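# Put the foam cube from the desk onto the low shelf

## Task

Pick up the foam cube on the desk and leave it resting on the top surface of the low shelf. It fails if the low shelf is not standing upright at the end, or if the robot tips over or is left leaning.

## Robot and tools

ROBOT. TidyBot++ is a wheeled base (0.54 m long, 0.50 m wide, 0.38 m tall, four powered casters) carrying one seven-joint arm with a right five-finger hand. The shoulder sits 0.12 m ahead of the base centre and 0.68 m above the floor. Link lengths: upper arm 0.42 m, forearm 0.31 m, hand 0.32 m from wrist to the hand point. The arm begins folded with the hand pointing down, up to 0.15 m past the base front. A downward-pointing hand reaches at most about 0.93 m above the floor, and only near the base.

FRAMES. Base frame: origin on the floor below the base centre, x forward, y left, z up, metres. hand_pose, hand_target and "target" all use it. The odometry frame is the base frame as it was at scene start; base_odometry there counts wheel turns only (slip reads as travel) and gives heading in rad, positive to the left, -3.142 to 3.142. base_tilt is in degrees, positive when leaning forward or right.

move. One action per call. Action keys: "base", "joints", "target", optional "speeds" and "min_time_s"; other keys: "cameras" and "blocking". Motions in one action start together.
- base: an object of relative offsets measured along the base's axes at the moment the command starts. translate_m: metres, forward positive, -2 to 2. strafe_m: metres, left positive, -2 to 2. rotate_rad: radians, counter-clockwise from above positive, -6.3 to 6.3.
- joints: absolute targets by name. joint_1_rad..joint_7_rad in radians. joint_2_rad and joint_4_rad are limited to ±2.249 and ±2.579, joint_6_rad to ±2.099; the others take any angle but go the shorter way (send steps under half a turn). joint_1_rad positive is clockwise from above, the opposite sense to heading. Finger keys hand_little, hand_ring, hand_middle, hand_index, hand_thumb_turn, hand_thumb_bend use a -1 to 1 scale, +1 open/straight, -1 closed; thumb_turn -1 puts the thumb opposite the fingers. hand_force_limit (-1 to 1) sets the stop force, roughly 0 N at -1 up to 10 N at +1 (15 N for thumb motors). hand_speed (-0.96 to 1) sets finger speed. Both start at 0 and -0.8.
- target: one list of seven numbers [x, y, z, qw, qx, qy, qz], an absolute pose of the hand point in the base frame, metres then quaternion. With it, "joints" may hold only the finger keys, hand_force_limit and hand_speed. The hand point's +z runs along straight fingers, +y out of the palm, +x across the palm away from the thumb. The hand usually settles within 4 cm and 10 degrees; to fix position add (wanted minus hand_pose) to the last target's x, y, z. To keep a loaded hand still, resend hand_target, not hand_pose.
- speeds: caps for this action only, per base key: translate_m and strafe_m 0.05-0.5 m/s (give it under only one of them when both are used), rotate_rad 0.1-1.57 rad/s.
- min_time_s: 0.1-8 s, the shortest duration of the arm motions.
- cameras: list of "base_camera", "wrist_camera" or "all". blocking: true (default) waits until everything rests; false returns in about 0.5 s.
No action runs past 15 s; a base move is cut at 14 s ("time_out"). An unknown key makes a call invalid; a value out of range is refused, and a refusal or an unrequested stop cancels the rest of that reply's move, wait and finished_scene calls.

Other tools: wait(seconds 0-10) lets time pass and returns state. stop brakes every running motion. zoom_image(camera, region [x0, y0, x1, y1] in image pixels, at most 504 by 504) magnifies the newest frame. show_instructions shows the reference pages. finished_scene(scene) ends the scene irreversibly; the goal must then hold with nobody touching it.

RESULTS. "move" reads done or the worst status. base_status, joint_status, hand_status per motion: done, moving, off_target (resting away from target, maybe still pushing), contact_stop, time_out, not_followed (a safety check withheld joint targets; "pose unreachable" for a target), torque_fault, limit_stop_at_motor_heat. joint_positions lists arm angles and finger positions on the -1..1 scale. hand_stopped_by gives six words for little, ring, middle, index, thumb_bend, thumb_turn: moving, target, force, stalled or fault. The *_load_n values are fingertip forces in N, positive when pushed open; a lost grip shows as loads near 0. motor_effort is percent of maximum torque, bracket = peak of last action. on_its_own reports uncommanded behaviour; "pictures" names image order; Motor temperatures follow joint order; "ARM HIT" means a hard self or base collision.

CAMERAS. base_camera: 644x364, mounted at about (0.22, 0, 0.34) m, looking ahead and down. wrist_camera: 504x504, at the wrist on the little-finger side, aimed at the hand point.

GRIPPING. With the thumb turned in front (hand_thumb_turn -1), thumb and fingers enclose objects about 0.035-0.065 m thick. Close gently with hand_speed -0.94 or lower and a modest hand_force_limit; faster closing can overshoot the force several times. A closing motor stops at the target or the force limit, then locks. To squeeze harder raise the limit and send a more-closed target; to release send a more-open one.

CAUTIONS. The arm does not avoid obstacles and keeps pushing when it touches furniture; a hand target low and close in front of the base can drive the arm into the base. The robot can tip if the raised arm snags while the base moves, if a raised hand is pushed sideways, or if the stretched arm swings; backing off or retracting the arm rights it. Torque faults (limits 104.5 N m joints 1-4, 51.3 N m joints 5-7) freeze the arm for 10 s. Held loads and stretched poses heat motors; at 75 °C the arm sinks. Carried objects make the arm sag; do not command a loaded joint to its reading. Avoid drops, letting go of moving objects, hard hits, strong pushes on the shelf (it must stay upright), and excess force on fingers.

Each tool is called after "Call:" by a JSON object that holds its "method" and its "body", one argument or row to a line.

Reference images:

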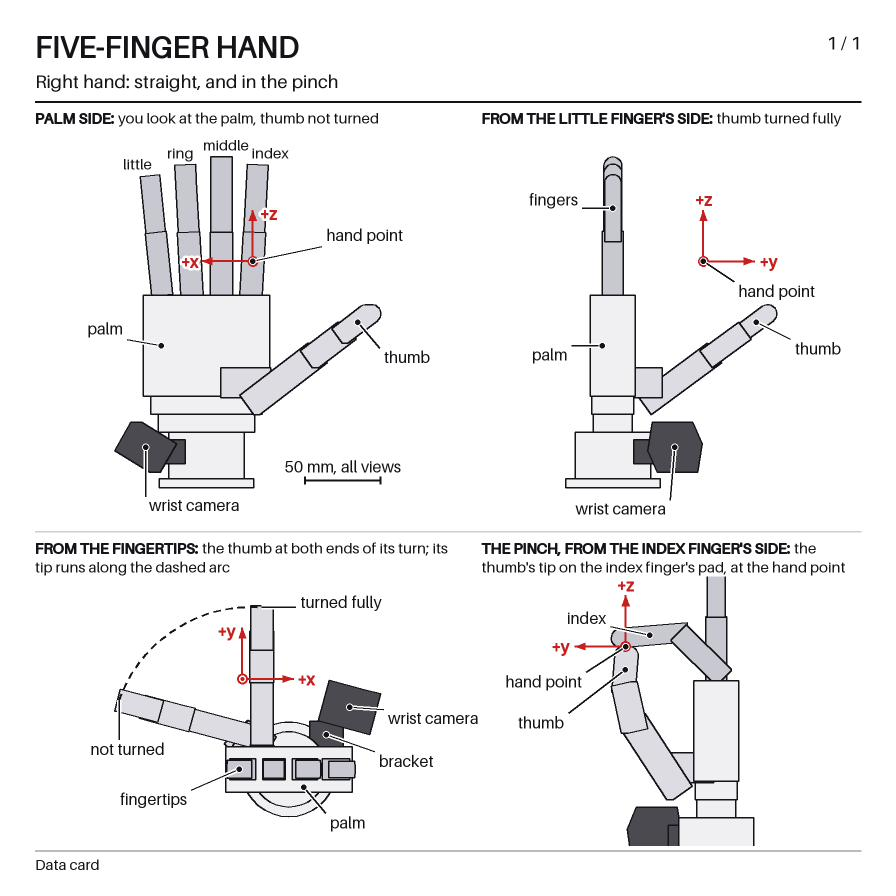

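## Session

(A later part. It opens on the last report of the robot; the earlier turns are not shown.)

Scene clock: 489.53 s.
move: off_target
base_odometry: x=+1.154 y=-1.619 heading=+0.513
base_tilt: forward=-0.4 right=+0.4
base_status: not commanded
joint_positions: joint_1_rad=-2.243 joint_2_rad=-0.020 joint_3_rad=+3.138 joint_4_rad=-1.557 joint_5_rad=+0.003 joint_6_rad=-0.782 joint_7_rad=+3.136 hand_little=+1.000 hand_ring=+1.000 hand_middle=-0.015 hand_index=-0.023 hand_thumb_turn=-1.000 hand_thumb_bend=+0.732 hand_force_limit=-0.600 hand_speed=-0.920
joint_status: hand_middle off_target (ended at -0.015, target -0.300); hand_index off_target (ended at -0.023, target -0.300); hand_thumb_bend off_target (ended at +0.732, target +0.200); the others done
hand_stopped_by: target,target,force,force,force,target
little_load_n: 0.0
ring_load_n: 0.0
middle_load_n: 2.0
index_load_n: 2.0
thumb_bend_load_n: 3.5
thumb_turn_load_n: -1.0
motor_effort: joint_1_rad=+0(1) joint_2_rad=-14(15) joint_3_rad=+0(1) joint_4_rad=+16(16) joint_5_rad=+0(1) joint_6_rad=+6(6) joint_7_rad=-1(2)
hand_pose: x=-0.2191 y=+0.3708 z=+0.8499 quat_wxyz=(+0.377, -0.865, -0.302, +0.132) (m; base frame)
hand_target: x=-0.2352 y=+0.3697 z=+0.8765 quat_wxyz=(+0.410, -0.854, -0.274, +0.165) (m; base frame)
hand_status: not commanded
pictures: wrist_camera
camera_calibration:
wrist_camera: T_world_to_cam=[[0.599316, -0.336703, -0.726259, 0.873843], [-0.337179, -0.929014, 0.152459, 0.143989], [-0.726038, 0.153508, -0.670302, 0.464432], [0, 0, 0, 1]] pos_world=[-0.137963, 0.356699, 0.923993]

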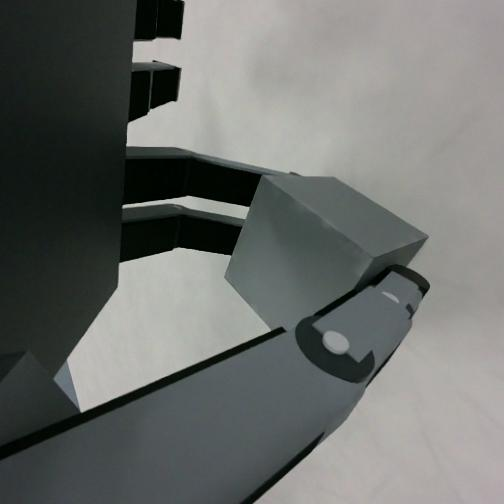

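Call:
{"method": "move", "body": {
  "joints": {"hand_force_limit":-0.45,"hand_index":-0.35,"hand_middle":-0.35,"hand_thumb_bend":0.15}
}}

Call:
{"method": "move", "body": {
  "joints": {"joint_1_rad":-2.264,"joint_2_rad":0.0,"joint_3_rad":3.142,"joint_4_rad":-1.2,"joint_5_rad":0,"joint_6_rad":-1.05,"joint_7_rad":3.07},
  "min_time_s": 3,
  "cameras": ["wrist_camera"]
}}

Scene clock: 520.57 s.
move: off_target
base_odometry: x=+1.154 y=-1.619 heading=+0.513
base_tilt: forward=-0.4 right=+0.4
base_status: not commanded
joint_positions: joint_1_rad=-2.243 joint_2_rad=-0.020 joint_3_rad=+3.138 joint_4_rad=-1.557 joint_5_rad=+0.003 joint_6_rad=-0.782 joint_7_rad=+3.136 hand_little=+1.000 hand_ring=+1.000 hand_middle=-0.021 hand_index=-0.029 hand_thumb_turn=-1.000 hand_thumb_bend=+0.731 hand_force_limit=-0.450 hand_speed=-0.920
joint_status: hand_middle off_target (ended at -0.021, target -0.350); hand_index off_target (ended at -0.029, target -0.350); hand_thumb_bend off_target (ended at +0.731, target +0.150); the others done
hand_stopped_by: target,target,force,force,force,target
little_load_n: 0.0
ring_load_n: 0.0
middle_load_n: 3.0
index_load_n: 3.0
thumb_bend_load_n: 5.0
thumb_turn_load_n: -1.5
motor_effort: joint_1_rad=+1(1) joint_2_rad=-14(15) joint_3_rad=+0(1) joint_4_rad=+15(16) joint_5_rad=+0(1) joint_6_rad=+5(6) joint_7_rad=+0(1)
hand_pose: x=-0.2191 y=+0.3708 z=+0.8499 quat_wxyz=(+0.377, -0.865, -0.302, +0.132) (m; base frame)
hand_target: x=-0.2352 y=+0.3697 z=+0.8765 quat_wxyz=(+0.410, -0.854, -0.274, +0.165) (m; base frame)
hand_status: not commanded
pictures: none

Scene clock: 523.87 s.
move: done
base_odometry: x=+1.154 y=-1.619 heading=+0.513
base_tilt: forward=-0.4 right=+0.4
base_status: not commanded
joint_positions: joint_1_rad=-2.243 joint_2_rad=-0.020 joint_3_rad=+3.138 joint_4_rad=-1.227 joint_5_rad=+0.003 joint_6_rad=-0.979 joint_7_rad=+3.136 hand_little=+1.000 hand_ring=+1.000 hand_middle=-0.021 hand_index=-0.029 hand_thumb_turn=-1.000 hand_thumb_bend=+0.731 hand_force_limit=-0.450 hand_speed=-0.920
joint_status: all done
hand_stopped_by: target,target,force,force,force,target
little_load_n: 0.0
ring_load_n: -0.5
middle_load_n: 3.0
index_load_n: 3.0
thumb_bend_load_n: 5.5
thumb_turn_load_n: -1.5
motor_effort: joint_1_rad=+0(2) joint_2_rad=-14(16) joint_3_rad=+0(1) joint_4_rad=+15(17) joint_5_rad=+0(1) joint_6_rad=+6(7) joint_7_rad=-1(2)
hand_pose: x=-0.2270 y=+0.3809 z=+0.9795 quat_wxyz=(+0.434, -0.838, -0.292, +0.152) (m; base frame)
hand_target: x=-0.2330 y=+0.3671 z=+0.9692 quat_wxyz=(+0.400, -0.859, -0.276, +0.161) (m; base frame)
hand_status: not commanded
pictures: wrist_camera
camera_calibration:
wrist_camera: T_world_to_cam=[[0.535175, -0.257213, -0.80463, 1.00813], [-0.327769, -0.941119, 0.0828387, 0.205864], [-0.77856, 0.2194, -0.58797, 0.426218], [0, 0, 0, 1]] pos_world=[-0.140214, 0.359535, 1.04472]

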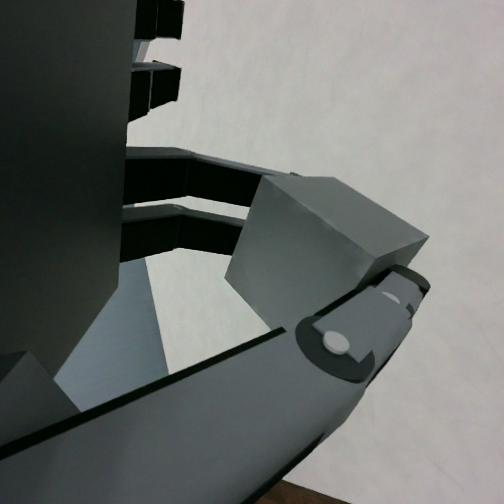

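Call:
{"method": "move", "body": {
  "base": {"strafe_m":-0.12},
  "speeds": {"strafe_m":0.2},
  "joints": {"joint_1_rad":1.571},
  "min_time_s": 4
}}

Call:
{"method": "move", "body": {
  "joints": {"joint_1_rad":1.571,"joint_2_rad":0.142,"joint_3_rad":3.142,"joint_4_rad":-1.71,"joint_5_rad":0,"joint_6_rad":-0.38,"joint_7_rad":3.07},
  "min_time_s": 3,
  "cameras": ["all"]
}}

Scene clock: 535.70 s.
move: done
base_odometry: x=+1.214 y=-1.724 heading=+0.513
base_tilt: forward=-0.4 right=+0.4
base_status: done
joint_positions: joint_1_rad=-4.691 joint_2_rad=-0.017 joint_3_rad=+3.139 joint_4_rad=-1.226 joint_5_rad=+0.003 joint_6_rad=-0.982 joint_7_rad=+3.136 hand_little=+1.000 hand_ring=+1.000 hand_middle=-0.021 hand_index=-0.029 hand_thumb_turn=-1.000 hand_thumb_bend=+0.731 hand_force_limit=-0.450 hand_speed=-0.920
joint_status: all done
hand_stopped_by: target,target,force,force,force,target
little_load_n: 0.0
ring_load_n: 0.0
middle_load_n: 3.0
index_load_n: 3.0
thumb_bend_load_n: 5.0
thumb_turn_load_n: -1.5
motor_effort: joint_1_rad=+0(3) joint_2_rad=-14(18) joint_3_rad=+0(2) joint_4_rad=+15(16) joint_5_rad=+0(1) joint_6_rad=+6(6) joint_7_rad=-1(1)
hand_pose: x=+0.1414 y=-0.5146 z=+0.9777 quat_wxyz=(+0.004, -0.010, -0.889, +0.458) (m; base frame)
hand_target: x=+0.1551 y=-0.5073 z=+0.9692 quat_wxyz=(-0.015, -0.033, -0.902, +0.431) (m; base frame)
hand_status: not commanded
pictures: none

Scene clock: 539.30 s.
move: done
base_odometry: x=+1.214 y=-1.724 heading=+0.513
base_tilt: forward=-0.4 right=+0.4
base_status: not commanded
joint_positions: joint_1_rad=-4.691 joint_2_rad=+0.111 joint_3_rad=+3.139 joint_4_rad=-1.698 joint_5_rad=+0.003 joint_6_rad=-0.455 joint_7_rad=+3.136 hand_little=+1.000 hand_ring=+1.000 hand_middle=-0.021 hand_index=-0.029 hand_thumb_turn=-1.000 hand_thumb_bend=+0.731 hand_force_limit=-0.450 hand_speed=-0.920
joint_status: all done
hand_stopped_by: target,target,force,force,force,target
little_load_n: 0.0
ring_load_n: 0.0
middle_load_n: 3.5
index_load_n: 3.0
thumb_bend_load_n: 5.0
thumb_turn_load_n: -1.5
motor_effort: joint_1_rad=+0(1) joint_2_rad=-18(19) joint_3_rad=+0(1) joint_4_rad=+15(17) joint_5_rad=+0(1) joint_6_rad=+6(7) joint_7_rad=+0(2)
hand_pose: x=+0.1408 y=-0.5619 z=+0.7740 quat_wxyz=(+0.004, -0.010, -0.905, +0.425) (m; base frame)
hand_target: x=+0.1550 y=-0.5803 z=+0.7677 quat_wxyz=(-0.016, -0.032, -0.898, +0.439) (m; base frame)
hand_status: not commanded
pictures: base_camera, wrist_camera
camera_calibration:
wrist_camera: T_world_to_cam=[[-0.246328, 0.600633, -0.760633, 0.961413], [0.852972, 0.506986, 0.12411, 0.0716506], [0.460175, -0.618227, -0.637208, 0.19168], [0, 0, 0, 1]] pos_world=[0.0875001, -0.49528, 0.84453]

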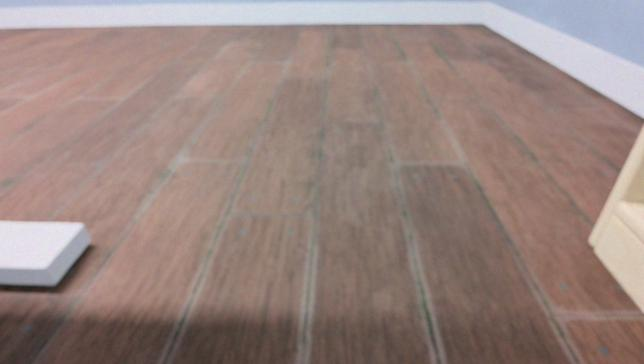

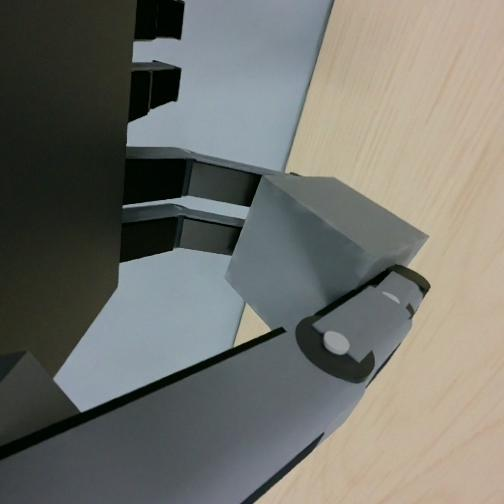

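Call:
{"method": "move", "body": {
  "joints": {"joint_1_rad":1.571,"joint_2_rad":0.35,"joint_3_rad":3.142,"joint_4_rad":-2.045,"joint_5_rad":0,"joint_6_rad":0.12,"joint_7_rad":3.07},
  "min_time_s": 3,
  "cameras": ["wrist_camera"]
}}

Scene clock: 554.83 s.
move: done
base_odometry: x=+1.213 y=-1.724 heading=+0.513
base_tilt: forward=-0.4 right=+0.3
base_status: not commanded
joint_positions: joint_1_rad=-4.691 joint_2_rad=+0.263 joint_3_rad=+3.139 joint_4_rad=-2.013 joint_5_rad=+0.003 joint_6_rad=+0.048 joint_7_rad=+3.136 hand_little=+1.000 hand_ring=+1.000 hand_middle=-0.023 hand_index=-0.029 hand_thumb_turn=-1.000 hand_thumb_bend=+0.732 hand_force_limit=-0.450 hand_speed=-0.920
joint_status: all done
hand_stopped_by: target,target,force,force,force,target
little_load_n: 0.0
ring_load_n: 0.0
middle_load_n: -22.5
index_load_n: 0.0
thumb_bend_load_n: 8.5
thumb_turn_load_n: 0.5
motor_effort: joint_1_rad=-2(2) joint_2_rad=-3(21) joint_3_rad=-2(2) joint_4_rad=+10(16) joint_5_rad=-1(1) joint_6_rad=+5(7) joint_7_rad=+0(2)
hand_pose: x=+0.1412 y=-0.5676 z=+0.6400 quat_wxyz=(+0.003, -0.010, -0.897, +0.441) (m; base frame)
hand_target: x=+0.1550 y=-0.5658 z=+0.5937 quat_wxyz=(-0.015, -0.033, -0.907, +0.420) (m; base frame)
hand_status: not commanded
pictures: wrist_camera
camera_calibration:
wrist_camera: T_world_to_cam=[[-0.246104, 0.572935, -0.781779, 0.860759], [0.852446, 0.511805, 0.106732, 0.104734], [0.461269, -0.640157, -0.614353, 0.0753437], [0, 0, 0, 1]] pos_world=[0.0878017, -0.49853, 0.708032]

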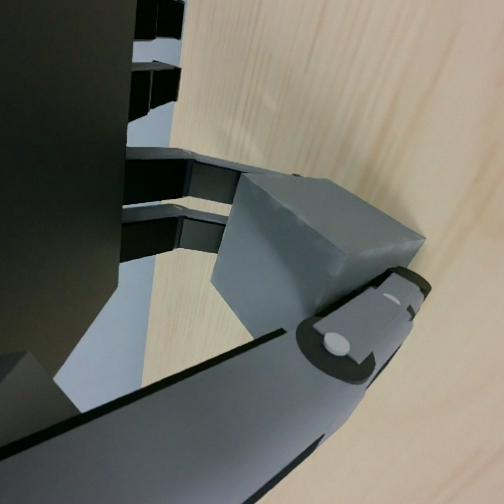

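Call:
{"method": "move", "body": {
  "joints": {"joint_1_rad":1.571,"joint_2_rad":0.25,"joint_3_rad":3.142,"joint_4_rad":-1.99,"joint_5_rad":0,"joint_6_rad":0.09,"joint_7_rad":3.07},
  "min_time_s": 1,
  "cameras": ["wrist_camera"]
}}

Scene clock: 565.10 s.
move: done
base_odometry: x=+1.213 y=-1.724 heading=+0.513
base_tilt: forward=-0.4 right=+0.4
base_status: not commanded
joint_positions: joint_1_rad=-4.691 joint_2_rad=+0.261 joint_3_rad=+3.139 joint_4_rad=-2.011 joint_5_rad=+0.003 joint_6_rad=+0.048 joint_7_rad=+3.136 hand_little=+1.000 hand_ring=+1.000 hand_middle=-0.021 hand_index=-0.029 hand_thumb_turn=-1.000 hand_thumb_bend=+0.731 hand_force_limit=-0.450 hand_speed=-0.920
joint_status: all done
hand_stopped_by: target,target,force,force,force,target
little_load_n: 0.0
ring_load_n: 0.0
middle_load_n: 1.5
index_load_n: 0.0
thumb_bend_load_n: 1.0
thumb_turn_load_n: 0.0
motor_effort: joint_1_rad=+1(2) joint_2_rad=-21(21) joint_3_rad=+0(2) joint_4_rad=+12(13) joint_5_rad=+0(1) joint_6_rad=+6(7) joint_7_rad=+0(2)
hand_pose: x=+0.1412 y=-0.5685 z=+0.6423 quat_wxyz=(+0.003, -0.010, -0.896, +0.443) (m; base frame)
hand_target: x=+0.1550 y=-0.5886 z=+0.6698 quat_wxyz=(-0.017, -0.032, -0.879, +0.475) (m; base frame)
hand_status: not commanded
pictures: wrist_camera
camera_calibration:
wrist_camera: T_world_to_cam=[[-0.2462, 0.569395, -0.78433, 0.862721], [0.852461, 0.512279, 0.104309, 0.106795], [0.461189, -0.64293, -0.611511, 0.0727738], [0, 0, 0, 1]] pos_world=[0.0878011, -0.499149, 0.71002]

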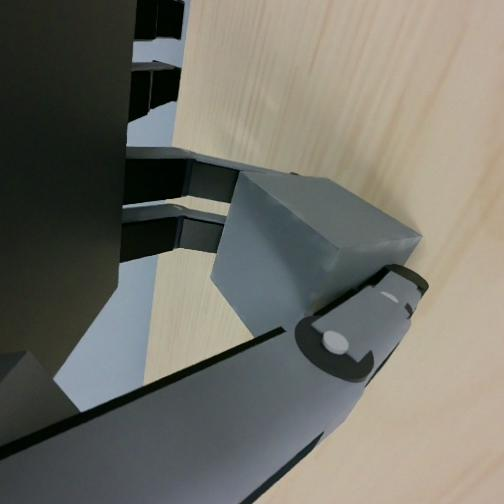

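Call:
{"method": "move", "body": {
  "joints": {"hand_speed":-0.85,"hand_thumb_bend":1,"hand_index":0.6,"hand_middle":0.6},
  "cameras": ["wrist_camera"]
}}

Scene clock: 574.20 s.
move: done
base_odometry: x=+1.213 y=-1.724 heading=+0.513
base_tilt: forward=-0.4 right=+0.4
base_status: not commanded
joint_positions: joint_1_rad=-4.691 joint_2_rad=+0.257 joint_3_rad=+3.139 joint_4_rad=-2.011 joint_5_rad=+0.003 joint_6_rad=+0.048 joint_7_rad=+3.136 hand_little=+1.000 hand_ring=+1.000 hand_middle=+0.600 hand_index=+0.600 hand_thumb_turn=-1.000 hand_thumb_bend=+1.000 hand_force_limit=-0.450 hand_speed=-0.850
joint_status: all done
hand_stopped_by: target,target,target,target,target,target
little_load_n: 0.0
ring_load_n: 0.0
middle_load_n: -0.5
index_load_n: 0.0
thumb_bend_load_n: 0.0
thumb_turn_load_n: 0.0
motor_effort: joint_1_rad=+0(1) joint_2_rad=-20(21) joint_3_rad=+0(1) joint_4_rad=+12(13) joint_5_rad=+0(1) joint_6_rad=+5(6) joint_7_rad=+0(1)
hand_pose: x=+0.1412 y=-0.5687 z=+0.6445 quat_wxyz=(+0.003, -0.010, -0.896, +0.445) (m; base frame)
hand_target: x=+0.1550 y=-0.5886 z=+0.6698 quat_wxyz=(-0.017, -0.032, -0.879, +0.475) (m; base frame)
hand_status: not commanded
pictures: wrist_camera
camera_calibration:
wrist_camera: T_world_to_cam=[[-0.246225, 0.566368, -0.786512, 0.864199], [0.852453, 0.512692, 0.102322, 0.108177], [0.46119, -0.645271, -0.60904, 0.0710559], [0, 0, 0, 1]] pos_world=[0.087801, -0.499066, 0.71191]

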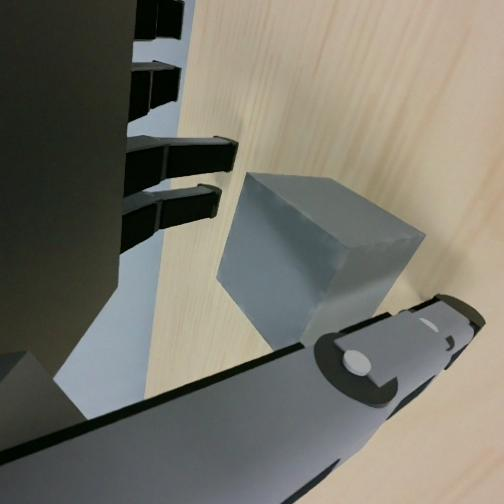

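Released. Lift straight up.

Call:
{"method": "move", "body": {
  "joints": {"joint_1_rad":1.571,"joint_2_rad":0.142,"joint_3_rad":3.142,"joint_4_rad":-1.71,"joint_5_rad":0,"joint_6_rad":-0.38,"joint_7_rad":3.07},
  "min_time_s": 2.5,
  "cameras": ["wrist_camera"]
}}

Call:
{"method": "move", "body": {
  "joints": {"joint_1_rad":1.571,"joint_2_rad":-0.1,"joint_3_rad":3.142,"joint_4_rad":-1.3,"joint_5_rad":0,"joint_6_rad":-1.05,"joint_7_rad":3.07},
  "min_time_s": 1.5,
  "cameras": ["wrist_camera"]
}}

Scene clock: 584.63 s.
move: done
base_odometry: x=+1.213 y=-1.724 heading=+0.513
base_tilt: forward=-0.4 right=+0.4
base_status: not commanded
joint_positions: joint_1_rad=-4.691 joint_2_rad=+0.179 joint_3_rad=+3.139 joint_4_rad=-1.737 joint_5_rad=+0.003 joint_6_rad=-0.310 joint_7_rad=+3.136 hand_little=+1.000 hand_ring=+1.000 hand_middle=+0.600 hand_index=+0.600 hand_thumb_turn=-1.000 hand_thumb_bend=+1.000 hand_force_limit=-0.450 hand_speed=-0.850
joint_status: all done
hand_stopped_by: target,target,target,target,target,target
little_load_n: 0.0
ring_load_n: 0.0
middle_load_n: -0.5
index_load_n: 0.0
thumb_bend_load_n: 0.0
thumb_turn_load_n: 0.0
motor_effort: joint_1_rad=+0(2) joint_2_rad=-20(22) joint_3_rad=+0(2) joint_4_rad=+14(16) joint_5_rad=+0(1) joint_6_rad=+5(7) joint_7_rad=+0(2)
hand_pose: x=+0.1405 y=-0.5902 z=+0.7461 quat_wxyz=(+0.003, -0.010, -0.897, +0.442) (m; base frame)
hand_target: x=+0.1550 y=-0.5803 z=+0.7677 quat_wxyz=(-0.016, -0.032, -0.898, +0.439) (m; base frame)
hand_status: not commanded
pictures: wrist_camera
camera_calibration:
wrist_camera: T_world_to_cam=[[-0.24624, 0.570702, -0.783368, 0.95632], [0.852932, 0.511456, 0.104501, 0.106956], [0.460297, -0.642427, -0.612711, 0.123958], [0, 0, 0, 1]] pos_world=[0.0872006, -0.520844, 0.813924]

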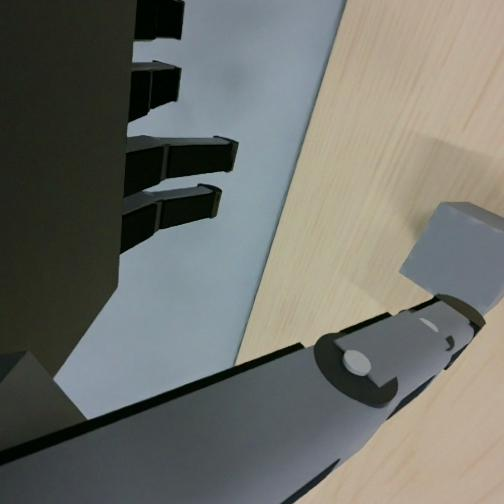

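Scene clock: 586.80 s.
move: done
base_odometry: x=+1.213 y=-1.724 heading=+0.513
base_tilt: forward=-0.4 right=+0.4
base_status: not commanded
joint_positions: joint_1_rad=-4.691 joint_2_rad=-0.080 joint_3_rad=+3.139 joint_4_rad=-1.324 joint_5_rad=+0.003 joint_6_rad=-0.978 joint_7_rad=+3.136 hand_little=+1.000 hand_ring=+1.000 hand_middle=+0.600 hand_index=+0.600 hand_thumb_turn=-1.000 hand_thumb_bend=+1.000 hand_force_limit=-0.450 hand_speed=-0.850
joint_status: all done
hand_stopped_by: target,target,target,target,target,target
little_load_n: 0.0
ring_load_n: 0.0
middle_load_n: 0.0
index_load_n: -0.5
thumb_bend_load_n: 0.0
thumb_turn_load_n: 0.0
motor_effort: joint_1_rad=+0(1) joint_2_rad=-12(22) joint_3_rad=+0(1) joint_4_rad=+15(17) joint_5_rad=+0(1) joint_6_rad=+5(7) joint_7_rad=+0(2)
hand_pose: x=+0.1421 y=-0.4842 z=+0.9593 quat_wxyz=(+0.004, -0.011, -0.896, +0.444) (m; base frame)
hand_target: x=+0.1551 y=-0.4653 z=+0.9671 quat_wxyz=(-0.015, -0.033, -0.902, +0.431) (m; base frame)
hand_status: not commanded
pictures: wrist_camera
camera_calibration:
wrist_camera: T_world_to_cam=[[-0.245999, 0.568642, -0.78494, 1.06377], [0.853874, 0.510362, 0.102124, 0.0306964], [0.458675, -0.645118, -0.611098, 0.319345], [0, 0, 0, 1]] pos_world=[0.0890011, -0.414558, 1.02702]

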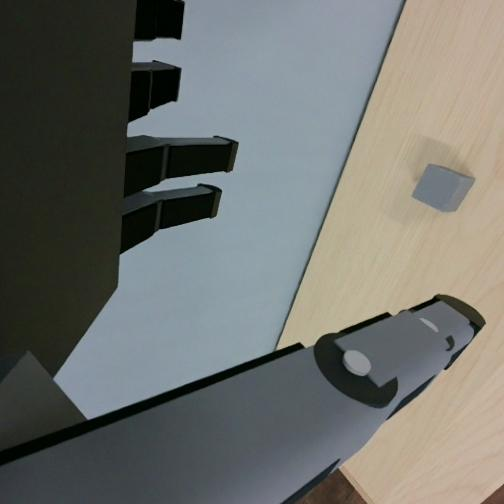

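Call:
{"method": "finished_scene", "body": {
  "scene": 1
}}

The scene is finished: the task was done.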